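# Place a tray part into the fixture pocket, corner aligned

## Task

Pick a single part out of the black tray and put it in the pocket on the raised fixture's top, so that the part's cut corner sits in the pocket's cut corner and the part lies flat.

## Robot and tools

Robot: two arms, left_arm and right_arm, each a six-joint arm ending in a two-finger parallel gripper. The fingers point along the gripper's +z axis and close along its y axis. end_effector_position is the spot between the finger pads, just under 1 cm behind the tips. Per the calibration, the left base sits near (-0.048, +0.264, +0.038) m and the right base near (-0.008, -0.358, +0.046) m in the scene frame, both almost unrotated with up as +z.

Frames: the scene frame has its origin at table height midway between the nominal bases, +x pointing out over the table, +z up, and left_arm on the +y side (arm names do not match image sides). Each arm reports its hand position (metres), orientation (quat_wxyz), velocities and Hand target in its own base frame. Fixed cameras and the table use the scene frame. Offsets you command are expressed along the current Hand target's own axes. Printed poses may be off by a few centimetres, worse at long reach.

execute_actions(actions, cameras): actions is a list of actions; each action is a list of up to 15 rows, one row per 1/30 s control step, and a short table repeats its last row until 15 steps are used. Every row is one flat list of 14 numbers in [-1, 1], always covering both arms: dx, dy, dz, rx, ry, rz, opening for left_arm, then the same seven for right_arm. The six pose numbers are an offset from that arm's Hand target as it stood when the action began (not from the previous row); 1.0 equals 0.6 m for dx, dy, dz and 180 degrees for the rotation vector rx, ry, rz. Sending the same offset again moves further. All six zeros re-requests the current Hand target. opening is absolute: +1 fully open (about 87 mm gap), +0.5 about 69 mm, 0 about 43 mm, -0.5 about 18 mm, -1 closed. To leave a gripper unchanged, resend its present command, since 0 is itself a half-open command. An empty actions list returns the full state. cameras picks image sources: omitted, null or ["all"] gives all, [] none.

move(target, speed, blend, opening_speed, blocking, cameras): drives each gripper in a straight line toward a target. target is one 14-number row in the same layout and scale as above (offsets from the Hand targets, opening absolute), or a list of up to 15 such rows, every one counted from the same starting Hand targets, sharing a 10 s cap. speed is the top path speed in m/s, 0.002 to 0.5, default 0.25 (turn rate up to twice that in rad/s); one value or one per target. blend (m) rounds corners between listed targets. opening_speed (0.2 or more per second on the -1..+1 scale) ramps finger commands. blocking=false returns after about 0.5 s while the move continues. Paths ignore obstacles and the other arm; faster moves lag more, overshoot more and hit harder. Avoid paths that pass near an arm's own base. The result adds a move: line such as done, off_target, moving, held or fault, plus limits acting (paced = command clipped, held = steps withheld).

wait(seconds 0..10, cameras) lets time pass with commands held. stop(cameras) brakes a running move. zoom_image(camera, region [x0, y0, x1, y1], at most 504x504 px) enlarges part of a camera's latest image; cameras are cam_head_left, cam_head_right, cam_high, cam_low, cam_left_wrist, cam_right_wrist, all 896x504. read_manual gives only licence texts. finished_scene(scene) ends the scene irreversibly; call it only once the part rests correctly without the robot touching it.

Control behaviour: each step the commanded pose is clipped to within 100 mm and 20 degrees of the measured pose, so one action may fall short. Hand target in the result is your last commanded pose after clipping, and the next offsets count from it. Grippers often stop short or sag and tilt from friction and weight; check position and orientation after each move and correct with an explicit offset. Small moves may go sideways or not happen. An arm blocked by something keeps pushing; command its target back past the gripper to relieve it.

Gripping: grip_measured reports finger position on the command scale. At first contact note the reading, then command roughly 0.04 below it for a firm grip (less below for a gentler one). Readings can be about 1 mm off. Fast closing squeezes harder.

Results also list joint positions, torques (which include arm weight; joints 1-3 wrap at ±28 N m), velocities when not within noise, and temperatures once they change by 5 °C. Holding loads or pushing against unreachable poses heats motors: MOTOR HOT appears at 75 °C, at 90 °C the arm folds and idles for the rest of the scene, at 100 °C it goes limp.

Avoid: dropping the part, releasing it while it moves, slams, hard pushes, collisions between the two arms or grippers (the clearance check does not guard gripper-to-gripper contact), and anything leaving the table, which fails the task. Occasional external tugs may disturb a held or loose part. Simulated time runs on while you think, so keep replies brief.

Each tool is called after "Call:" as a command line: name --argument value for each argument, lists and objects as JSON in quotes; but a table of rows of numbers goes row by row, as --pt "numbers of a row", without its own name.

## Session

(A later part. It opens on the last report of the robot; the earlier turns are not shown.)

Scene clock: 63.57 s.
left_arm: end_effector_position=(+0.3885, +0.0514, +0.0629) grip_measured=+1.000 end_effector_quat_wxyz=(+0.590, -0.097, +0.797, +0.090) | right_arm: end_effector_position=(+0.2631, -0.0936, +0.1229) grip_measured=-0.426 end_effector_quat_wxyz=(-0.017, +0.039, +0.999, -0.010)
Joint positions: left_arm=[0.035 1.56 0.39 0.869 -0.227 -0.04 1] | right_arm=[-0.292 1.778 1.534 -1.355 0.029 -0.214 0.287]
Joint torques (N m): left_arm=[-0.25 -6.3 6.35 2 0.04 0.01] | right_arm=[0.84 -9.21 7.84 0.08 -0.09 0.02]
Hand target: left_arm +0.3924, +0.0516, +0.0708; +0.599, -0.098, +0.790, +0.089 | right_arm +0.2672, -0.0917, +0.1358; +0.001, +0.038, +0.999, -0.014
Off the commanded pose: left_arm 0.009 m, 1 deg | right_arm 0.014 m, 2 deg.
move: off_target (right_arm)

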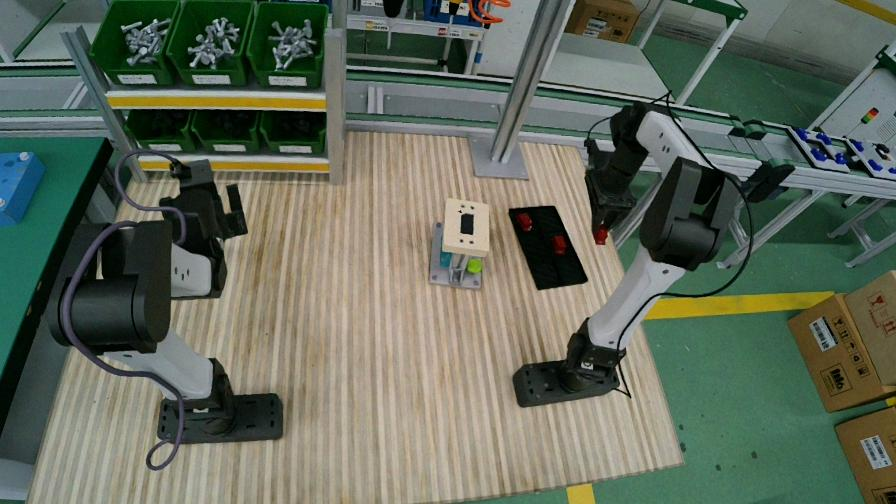

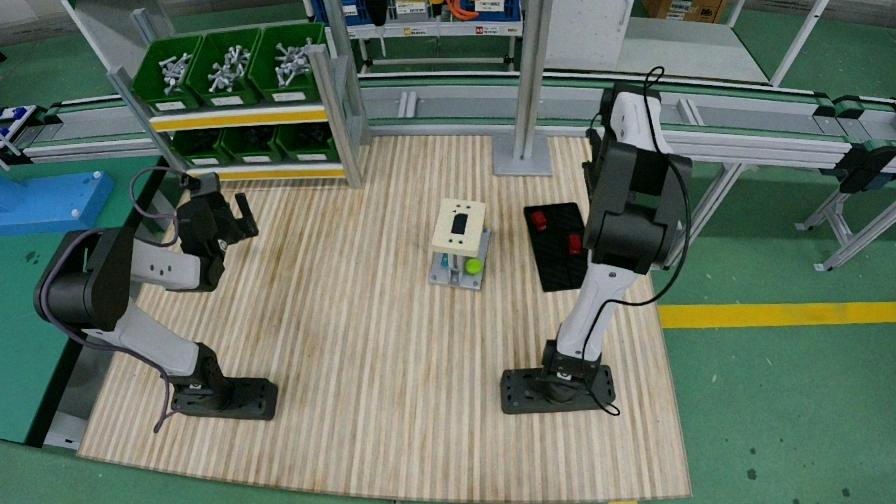

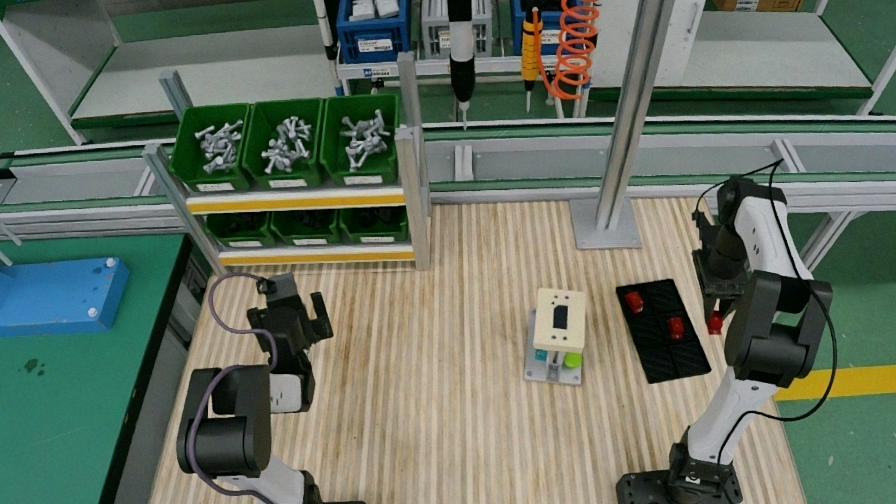

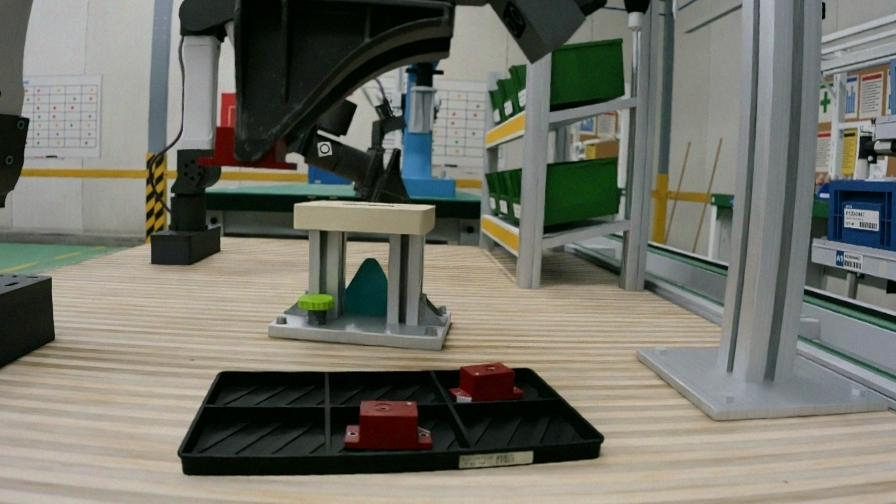

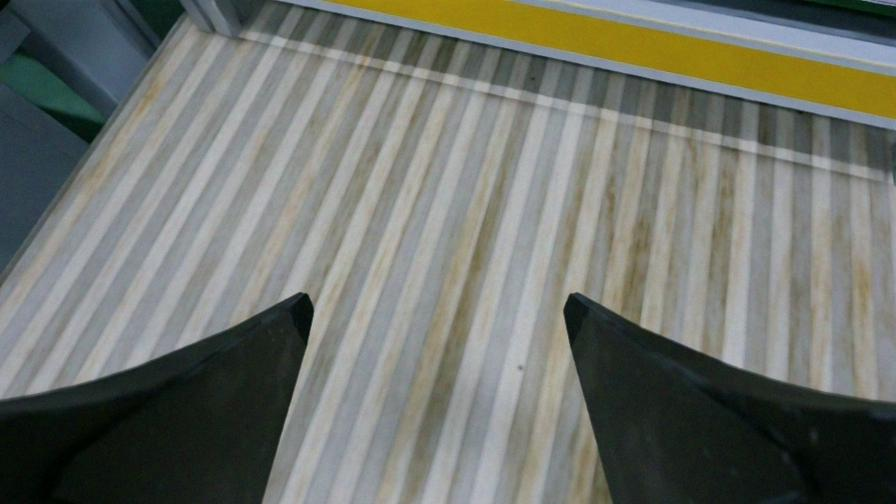

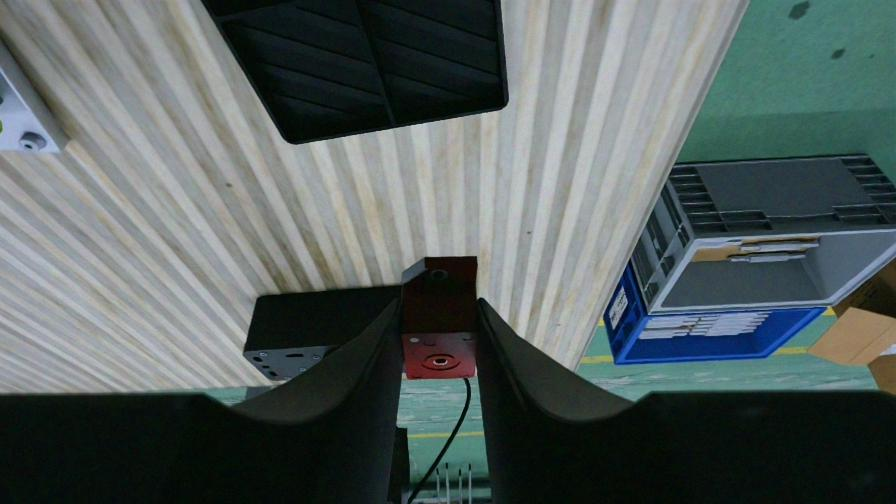

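Call:
move --target '[0,0,0,0,0,0,1,-0.027,0.473,0,0,0,0.059,-0.55]' --speed 0.18

Call:
zoom_image --camera "cam_right_wrist" --region '[330, 60, 580, 400]'

Call:
zoom_image --camera "cam_high" --region '[510, 270, 610, 370]'

Call:
zoom_image --camera "cam_low" --region '[250, 100, 480, 300]'

Scene clock: 83.97 s.
left_arm: end_effector_position=(+0.3885, +0.0514, +0.0629) grip_measured=+1.000 end_effector_quat_wxyz=(+0.590, -0.097, +0.797, +0.090) | right_arm: end_effector_position=(+0.3016, +0.1877, +0.1217) grip_measured=-0.426 end_effector_quat_wxyz=(-0.003, +0.127, +0.992, -0.019)
Joint positions: left_arm=[0.035 1.56 0.39 0.869 -0.227 -0.04 1] | right_arm=[0.491 2.045 1.894 -1.447 0.028 0.745 0.287]
Joint torques (N m): left_arm=[-0.27 -6.28 6.35 2 0.04 0.01] | right_arm=[-0.06 -8.81 7.94 0.08 -0.02 0.04]
Hand target: left_arm +0.3924, +0.0516, +0.0708; +0.599, -0.098, +0.790, +0.089 | right_arm +0.3052, +0.1898, +0.1279; +0.002, +0.131, +0.991, -0.014
Off the commanded pose: left_arm 0.009 m, 1 deg | right_arm 0.007 m, 1 deg.
move: done

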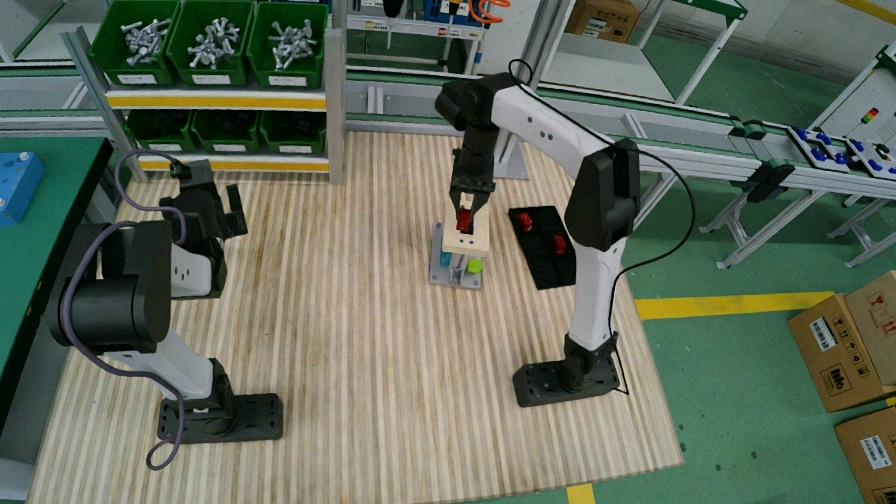

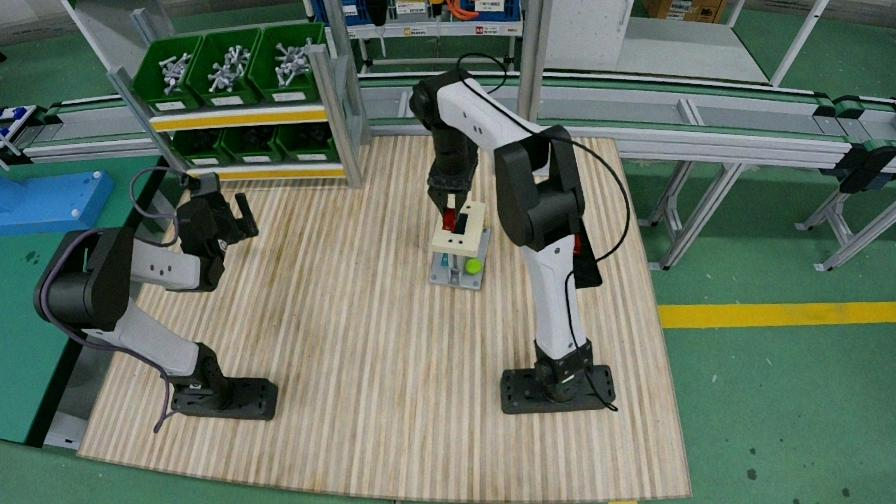

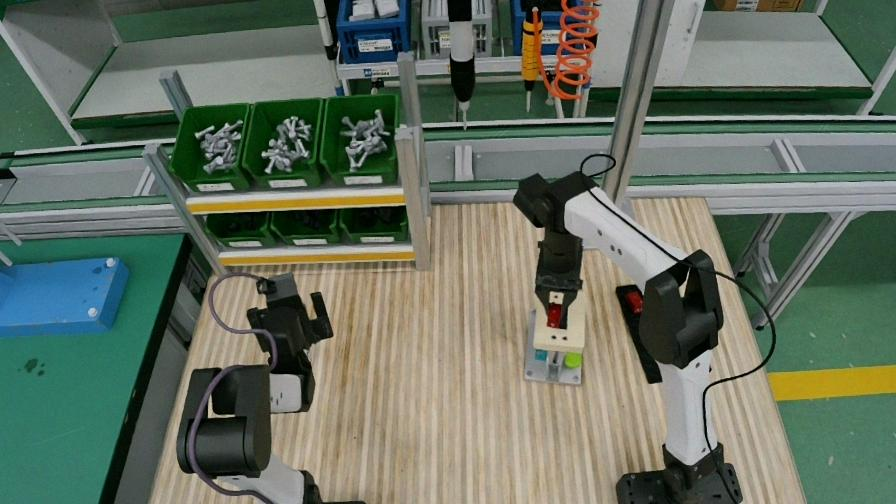

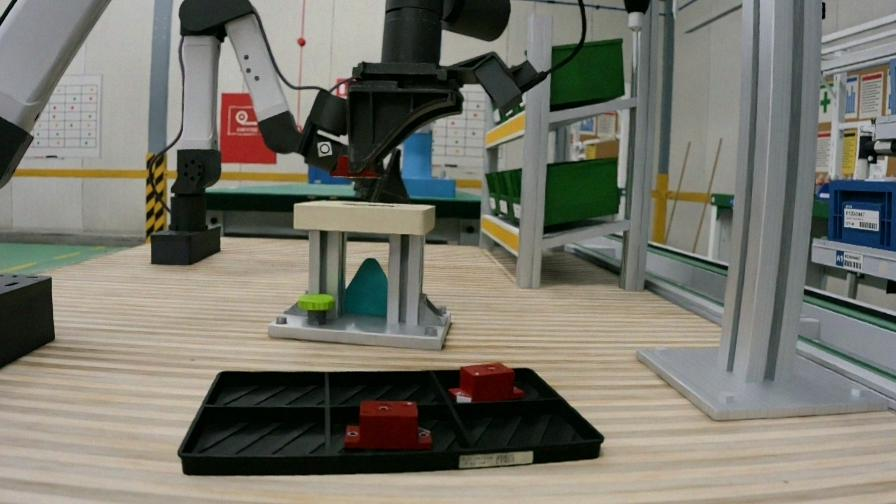

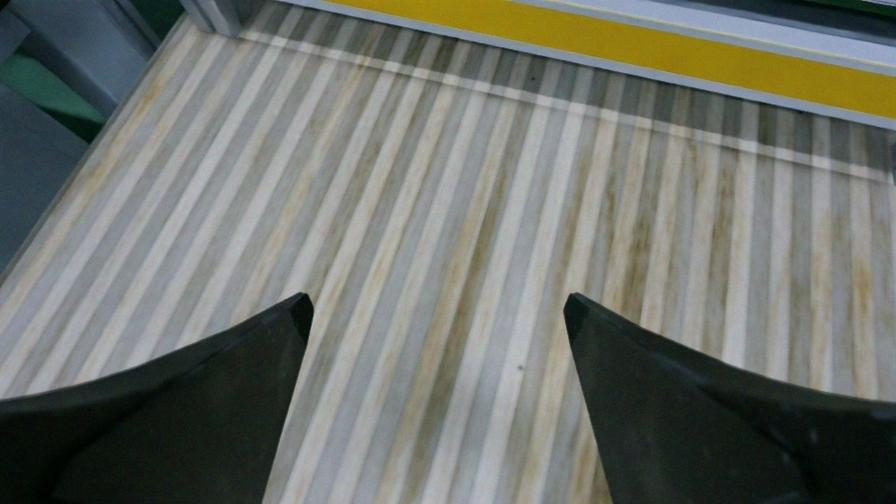

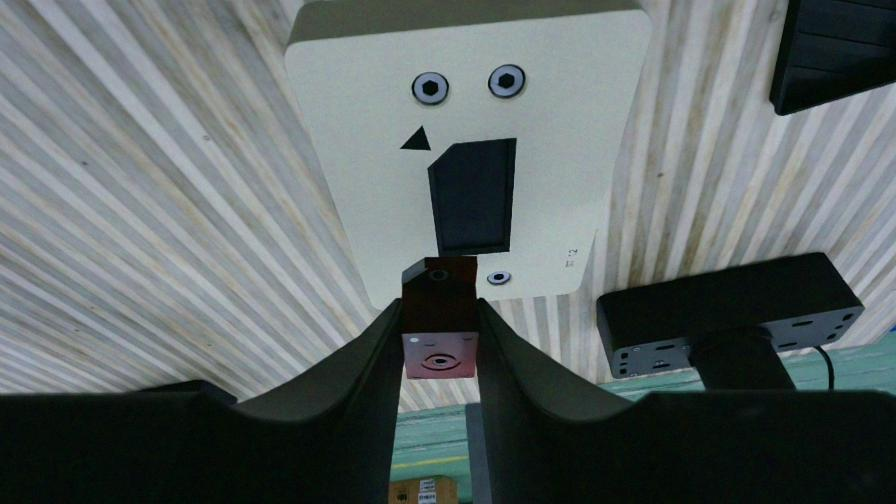

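Scaled by 1.482 from the camera's 896x504 image, which has a finer 1280x720 frame.

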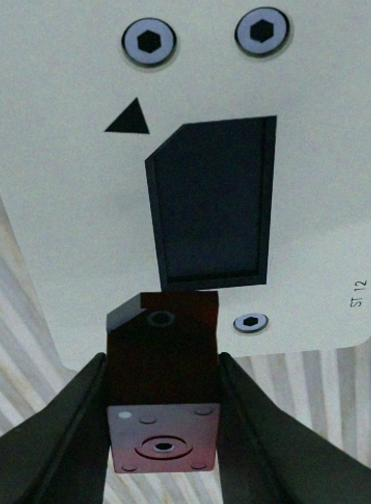

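Scaled by 5.040 from the camera's 896x504 image, which has a finer 1280x720 frame.

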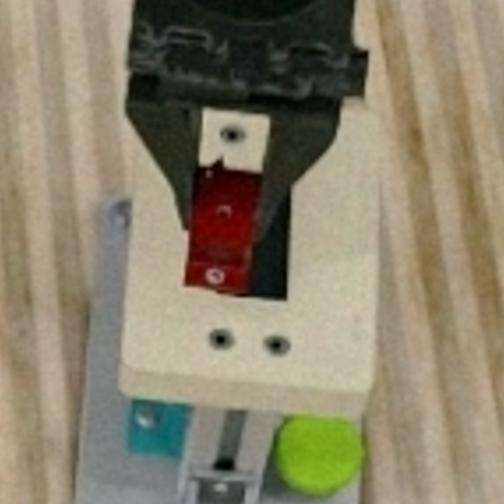

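Scaled by 2.191 from the camera's 896x504 image, which has a finer 1280x720 frame.

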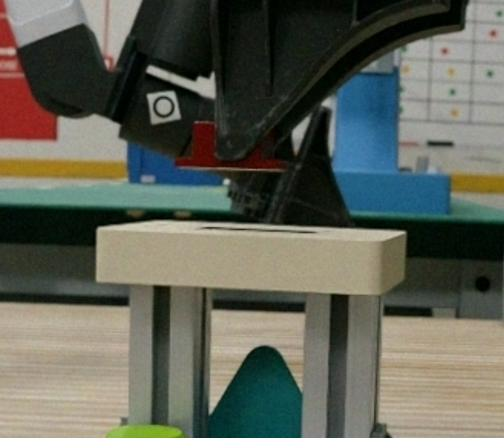

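Call:
move --target '[0,0,0,0,0,0,1,-0.027,-0.0203,0.012,0,0,-0.024,-0.55]' --speed 0.06 --cameras '["cam_right_wrist","cam_high","cam_low"]'

Call:
zoom_image --camera "cam_right_wrist" --region '[330, 100, 580, 400]'

Call:
zoom_image --camera "cam_high" --region '[530, 290, 590, 350]'

Call:
zoom_image --camera "cam_low" --region '[280, 130, 450, 250]'

Scene clock: 106.27 s.
left_arm: end_effector_position=(+0.3885, +0.0514, +0.0629) grip_measured=+1.000 end_effector_quat_wxyz=(+0.590, -0.097, +0.797, +0.090) | right_arm: end_effector_position=(+0.3099, +0.1718, +0.1160) grip_measured=-0.426 end_effector_quat_wxyz=(-0.010, +0.094, +0.995, -0.023)
Joint positions: left_arm=[0.035 1.56 0.39 0.869 -0.227 -0.04 1] | right_arm=[0.45 2.067 1.902 -1.447 0.028 0.639 0.287]
Joint torques (N m): left_arm=[-0.27 -6.28 6.35 2 0.04 0.01] | right_arm=[-0.38 -8.95 7.92 0.21 -0.02 -0.09]
Motor temperatures (°C): left_arm=[18 25 23 28 18 18 18] | right_arm=[21 30 27 25 20 19 18]
Heat: left arm: 28 °C; right arm: 30 °C.
Hand target: left_arm +0.3924, +0.0516, +0.0708; +0.599, -0.098, +0.790, +0.089 | right_arm +0.3177, +0.1736, +0.1212; +0.002, +0.093, +0.996, -0.014
Off the commanded pose: left_arm 0.009 m, 1 deg | right_arm 0.009 m, 2 deg.
move: done
Images, in order: cam_high, cam_low, cam_right_wrist.

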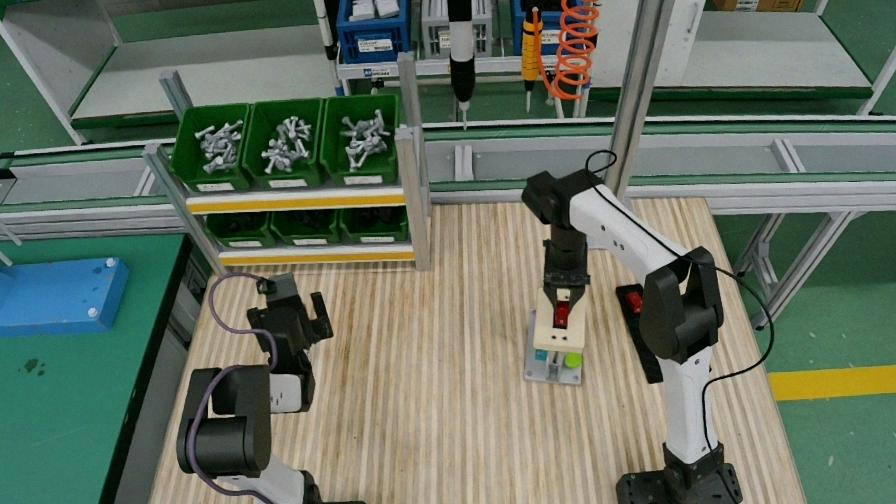

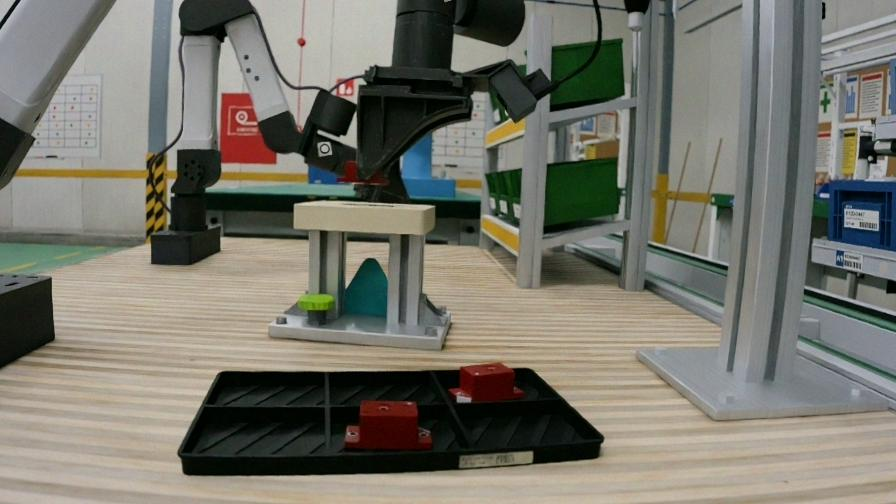

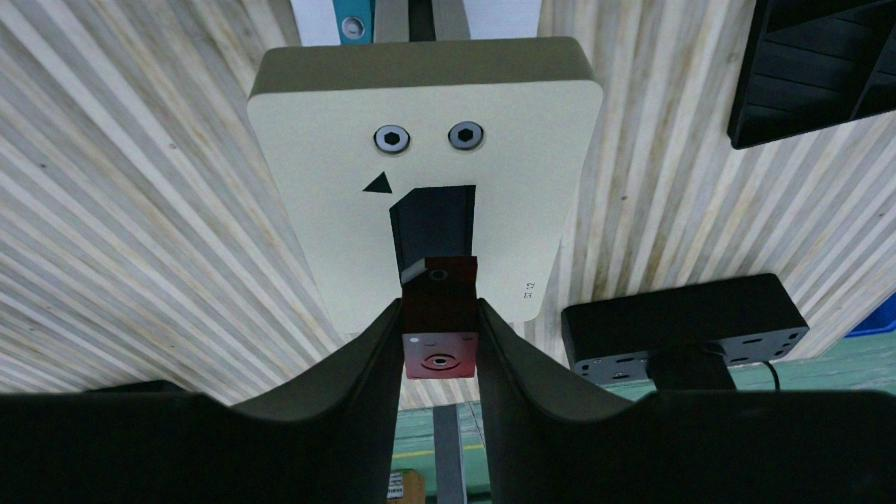

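Scaled by 1.680 from the camera's 896x504 image, which has a finer 1280x720 frame.

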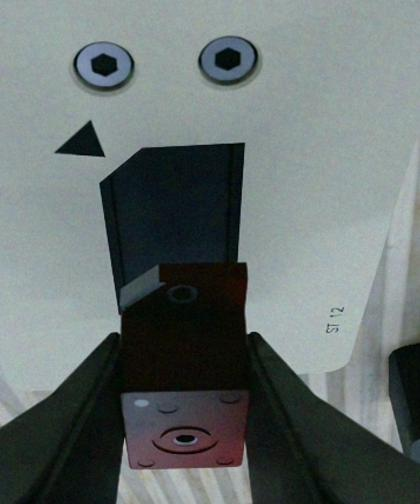

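Scaled by 8.400 from the camera's 896x504 image, which has a finer 1280x720 frame.

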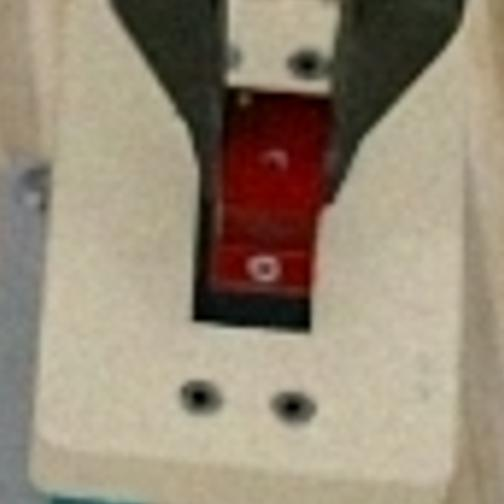

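Scaled by 2.965 from the camera's 896x504 image, which has a finer 1280x720 frame.

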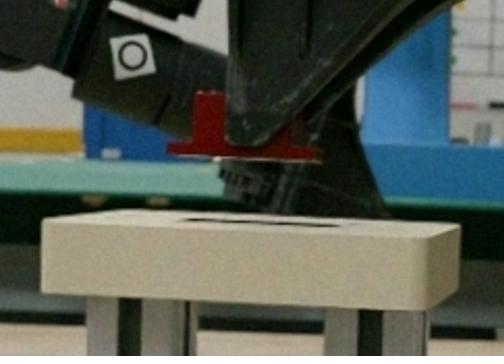

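Call:
move --target '[0,0,0,0,0,0,1,-0.0117,0.003,0.02,0,-0.006,-0.011,-0.55]' --speed 0.05 --cameras '["cam_right_wrist","cam_high","cam_low"]'

Call:
zoom_image --camera "cam_right_wrist" --region '[330, 100, 580, 400]'

Call:
zoom_image --camera "cam_high" --region '[530, 290, 590, 350]'

Call:
zoom_image --camera "cam_low" --region '[280, 130, 450, 250]'

Scene clock: 116.33 s.
left_arm: end_effector_position=(+0.3885, +0.0514, +0.0629) grip_measured=+1.000 end_effector_quat_wxyz=(+0.590, -0.097, +0.797, +0.090) | right_arm: end_effector_position=(+0.3213, +0.1754, +0.1092) grip_measured=-0.426 end_effector_quat_wxyz=(+0.006, +0.077, +0.997, -0.014)
Joint positions: left_arm=[0.035 1.56 0.39 0.869 -0.227 -0.04 1] | right_arm=[0.45 2.081 1.902 -1.395 0.031 0.604 0.287]
Joint torques (N m): left_arm=[-0.27 -6.28 6.37 2 0.04 0.01] | right_arm=[-0.36 -9.17 6.05 0.3 0.07 -0.08]
Hand target: left_arm +0.3924, +0.0516, +0.0708; +0.599, -0.098, +0.790, +0.089 | right_arm +0.3249, +0.1738, +0.1092; +0.011, +0.076, +0.997, -0.015
Off the commanded pose: left_arm 0.009 m, 1 deg | right_arm 0.004 m, 1 deg.
move: done
Images, in order: cam_high, cam_low, cam_right_wrist.

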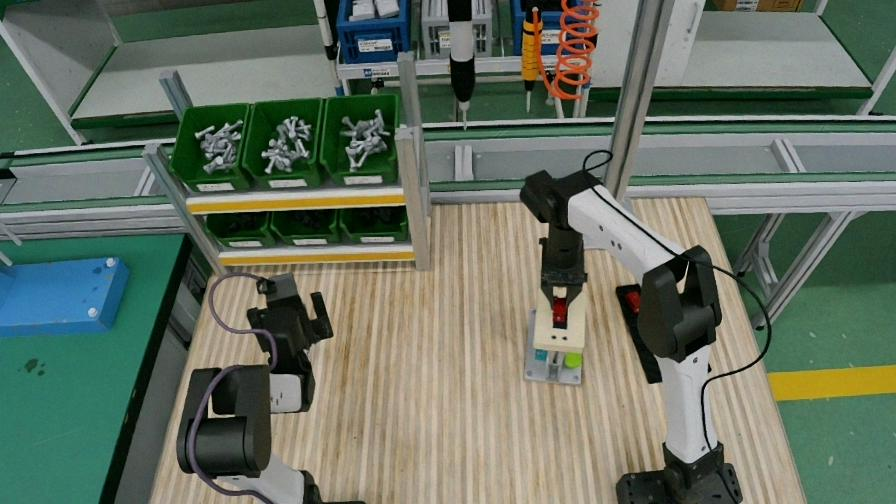

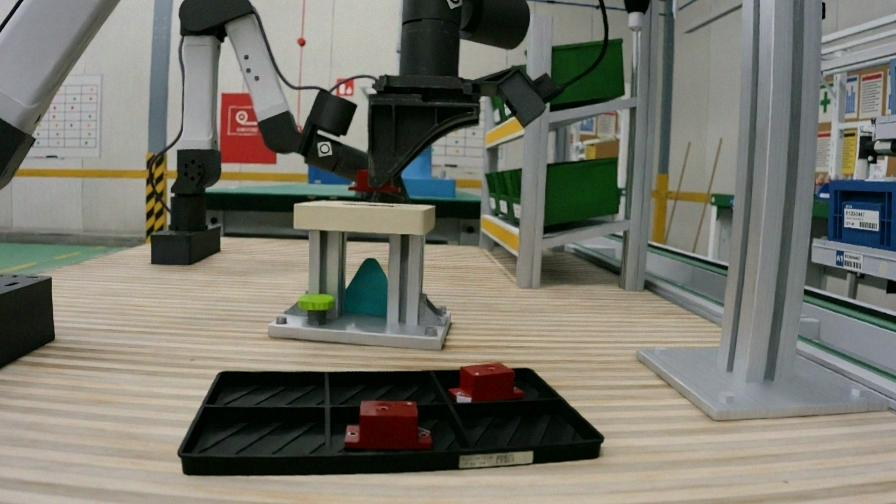

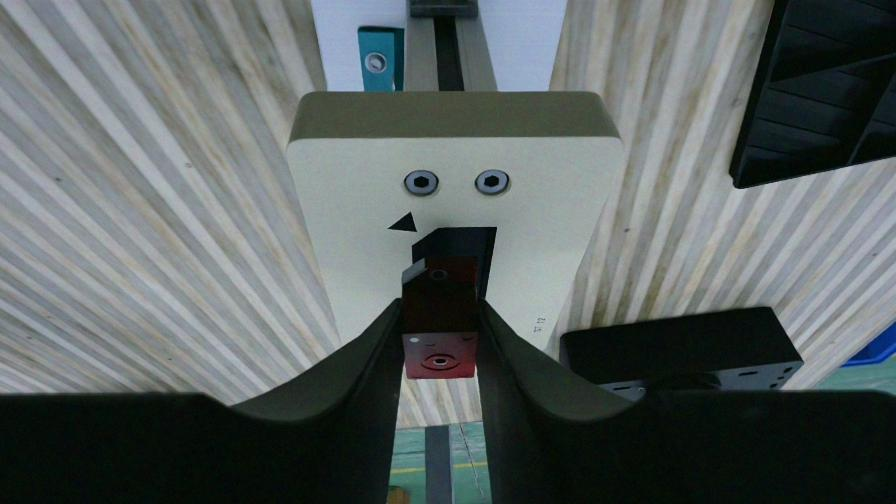

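Scaled by 1.680 from the camera's 896x504 image, which has a finer 1280x720 frame.

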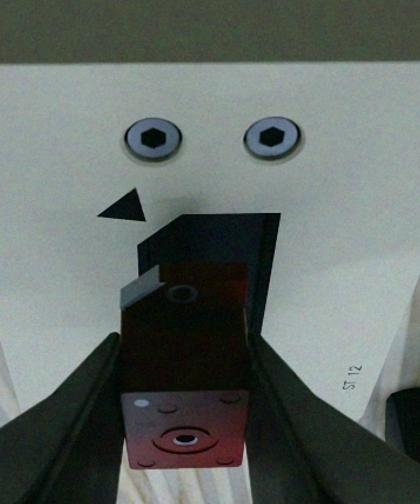

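Scaled by 8.400 from the camera's 896x504 image, which has a finer 1280x720 frame.

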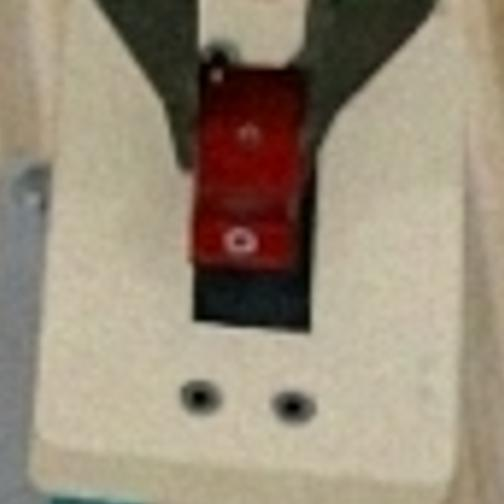

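Scaled by 2.965 from the camera's 896x504 image, which has a finer 1280x720 frame.

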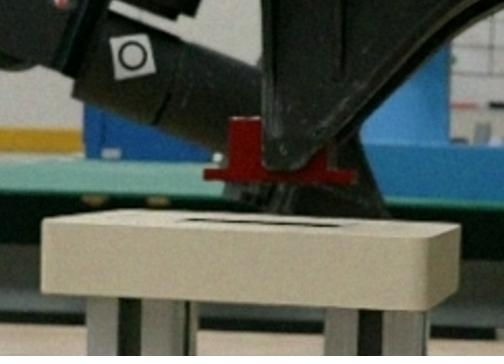

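Call:
move --target '[0,0,0,0,0,0,1,0.0197,-0.0077,0.008,0,0,0,-0.55]' --speed 0.05 --cameras '["cam_right_wrist","cam_high","cam_low"]'

Call:
zoom_image --camera "cam_right_wrist" --region '[330, 100, 580, 400]'

Call:
zoom_image --camera "cam_high" --region '[530, 290, 590, 350]'

Call:
zoom_image --camera "cam_low" --region '[280, 130, 450, 250]'

Scene clock: 126.00 s.
left_arm: end_effector_position=(+0.3885, +0.0514, +0.0629) grip_measured=+1.000 end_effector_quat_wxyz=(+0.590, -0.097, +0.797, +0.090) | right_arm: end_effector_position=(+0.3144, +0.1713, +0.0945) grip_measured=-0.426 end_effector_quat_wxyz=(-0.001, +0.077, +0.997, -0.021)
Joint positions: left_arm=[0.035 1.56 0.39 0.869 -0.227 -0.04 1] | right_arm=[0.45 2.065 1.817 -1.345 0.035 0.604 0.287]
Joint torques (N m): left_arm=[-0.27 -6.3 6.37 2 0.04 0.01] | right_arm=[0.27 -12.55 4.75 0.23 0.02 -0.03]
Hand target: left_arm +0.3924, +0.0516, +0.0708; +0.599, -0.098, +0.790, +0.089 | right_arm +0.3126, +0.1709, +0.1043; +0.011, +0.076, +0.997, -0.015
Off the commanded pose: left_arm 0.009 m, 1 deg | right_arm 0.010 m, 2 deg.
move: done
Images, in order: cam_high, cam_low, cam_right_wrist.

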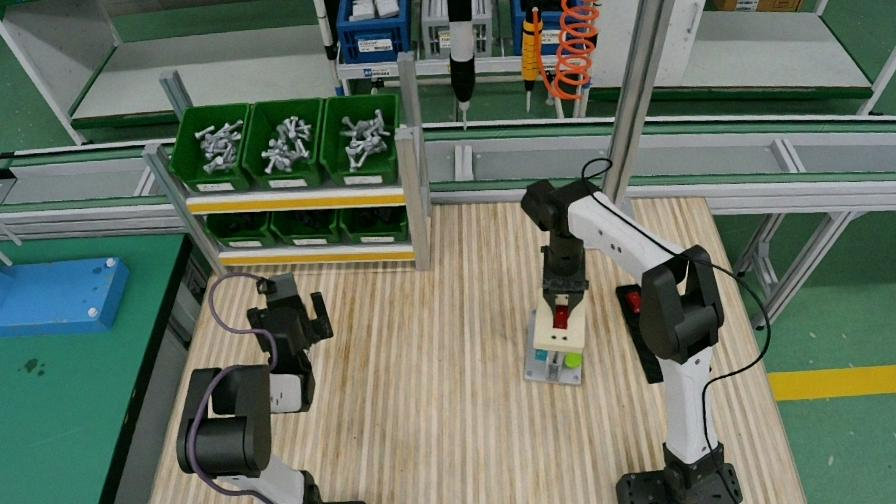

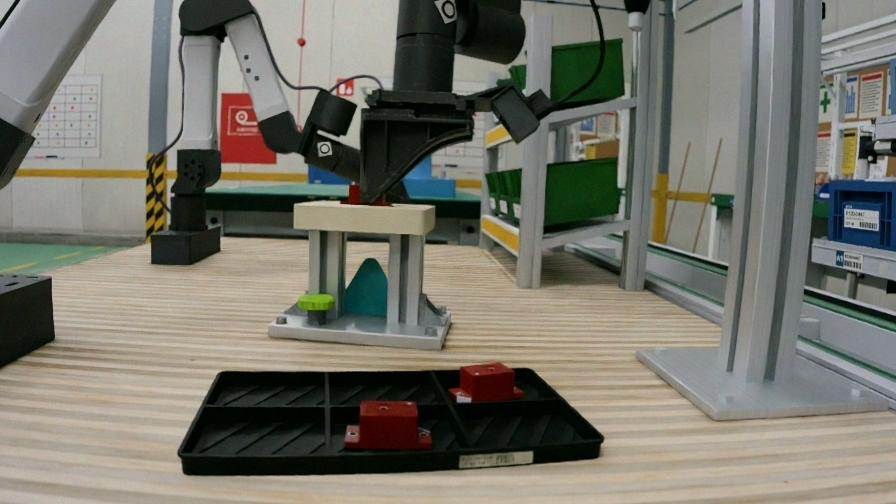

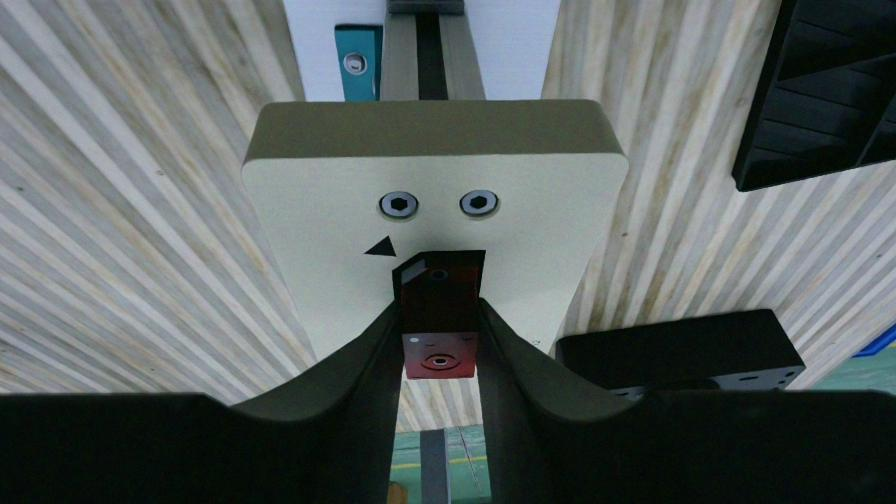

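Scaled by 1.680 from the camera's 896x504 image, which has a finer 1280x720 frame.

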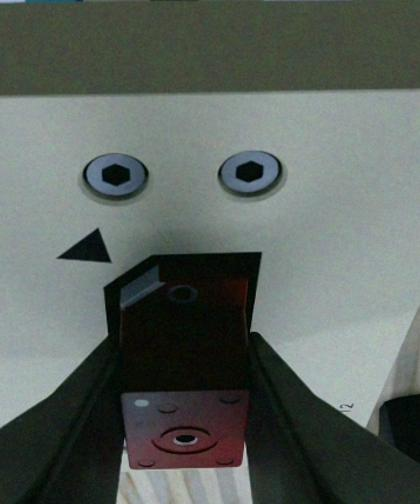

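Scaled by 8.400 from the camera's 896x504 image, which has a finer 1280x720 frame.

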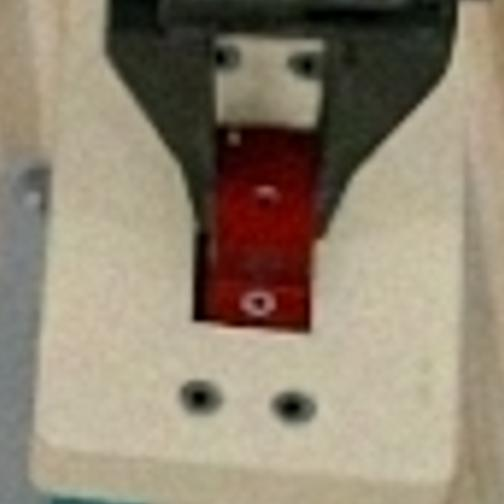

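Scaled by 2.965 from the camera's 896x504 image, which has a finer 1280x720 frame.

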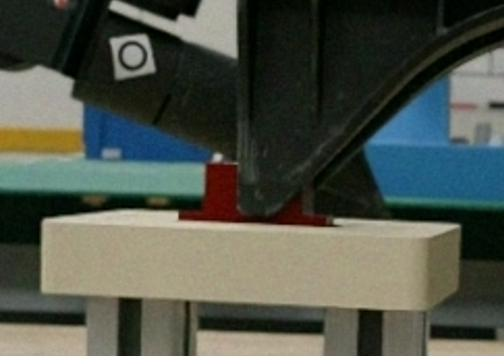

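Call:
move --target '[0,0,0,0,0,0,1,-0.003,0.001,0.018,0,0,0,-0.5]' --speed 0.03 --cameras '["cam_right_wrist","cam_high","cam_low"]'

Call:
zoom_image --camera "cam_right_wrist" --region '[380, 220, 500, 330]'

Call:
zoom_image --camera "cam_high" --region '[530, 290, 590, 350]'

Call:
zoom_image --camera "cam_low" --region '[280, 130, 450, 250]'

Scene clock: 133.93 s.
left_arm: end_effector_position=(+0.3885, +0.0514, +0.0629) grip_measured=+1.000 end_effector_quat_wxyz=(+0.590, -0.097, +0.797, +0.090) | right_arm: end_effector_position=(+0.3148, +0.1714, +0.0926) grip_measured=-0.426 end_effector_quat_wxyz=(+0.004, +0.077, +0.997, -0.018)
Joint positions: left_arm=[0.035 1.56 0.39 0.869 -0.227 -0.04 1] | right_arm=[0.45 2.055 1.797 -1.324 0.035 0.604 0.287]
Joint torques (N m): left_arm=[-0.27 -6.3 6.37 2 0.04 0.01] | right_arm=[0.06 -10.85 4.08 0.42 0.02 -0.06]
Hand target: left_arm +0.3924, +0.0516, +0.0708; +0.599, -0.098, +0.790, +0.089 | right_arm +0.3147, +0.1708, +0.0935; +0.011, +0.076, +0.997, -0.015
Off the commanded pose: left_arm 0.009 m, 1 deg | right_arm 0.001 m, 1 deg.
move: done
Images, in order: cam_high, cam_low, cam_right_wrist.

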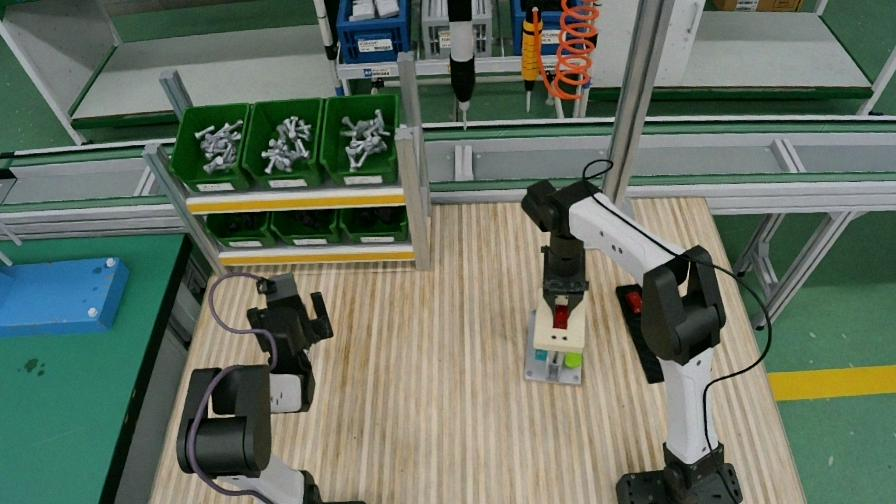

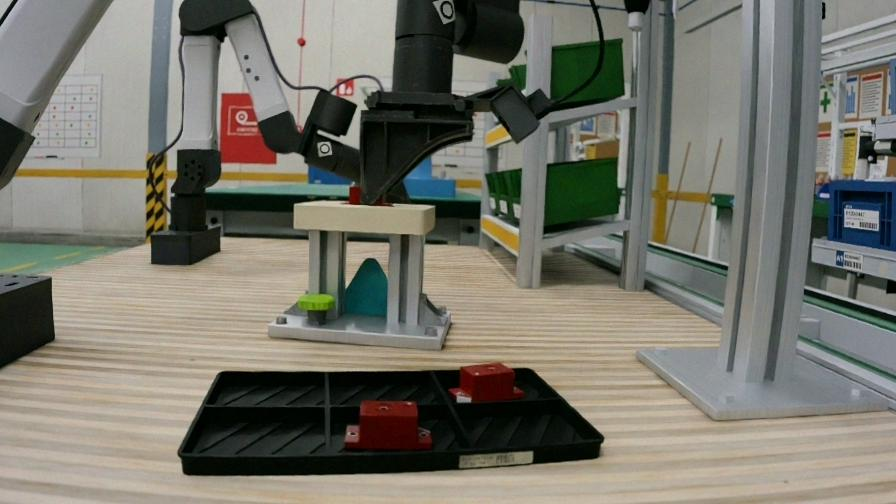

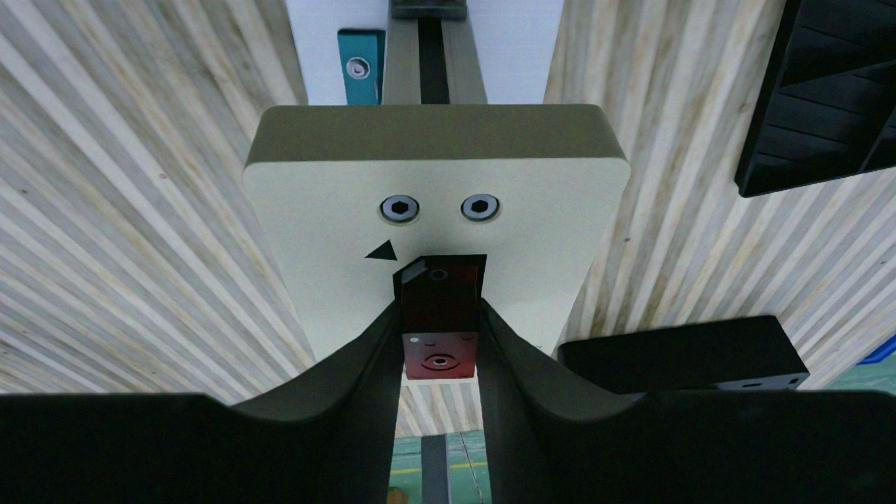

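Scaled by 4.200 from the camera's 896x504 image, which has a finer 1280x720 frame.

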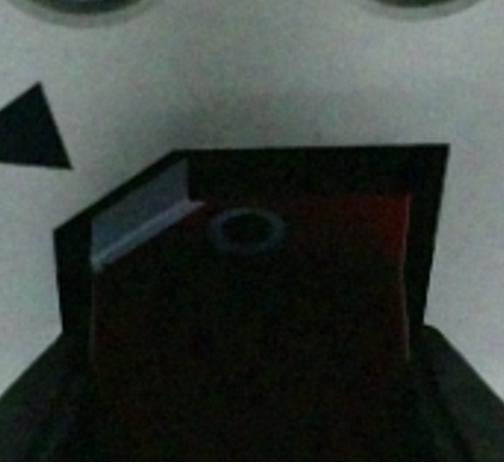

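Scaled by 8.400 from the camera's 896x504 image, which has a finer 1280x720 frame.

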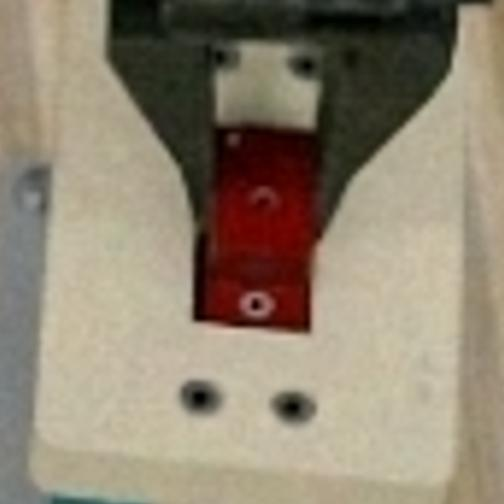

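Scaled by 2.965 from the camera's 896x504 image, which has a finer 1280x720 frame.

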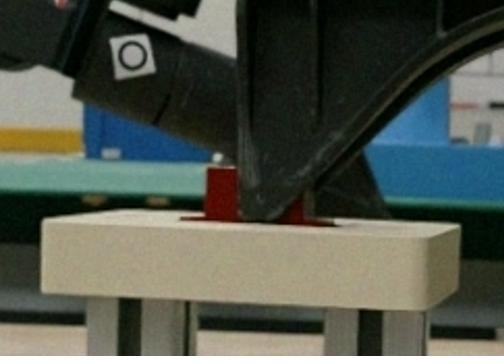

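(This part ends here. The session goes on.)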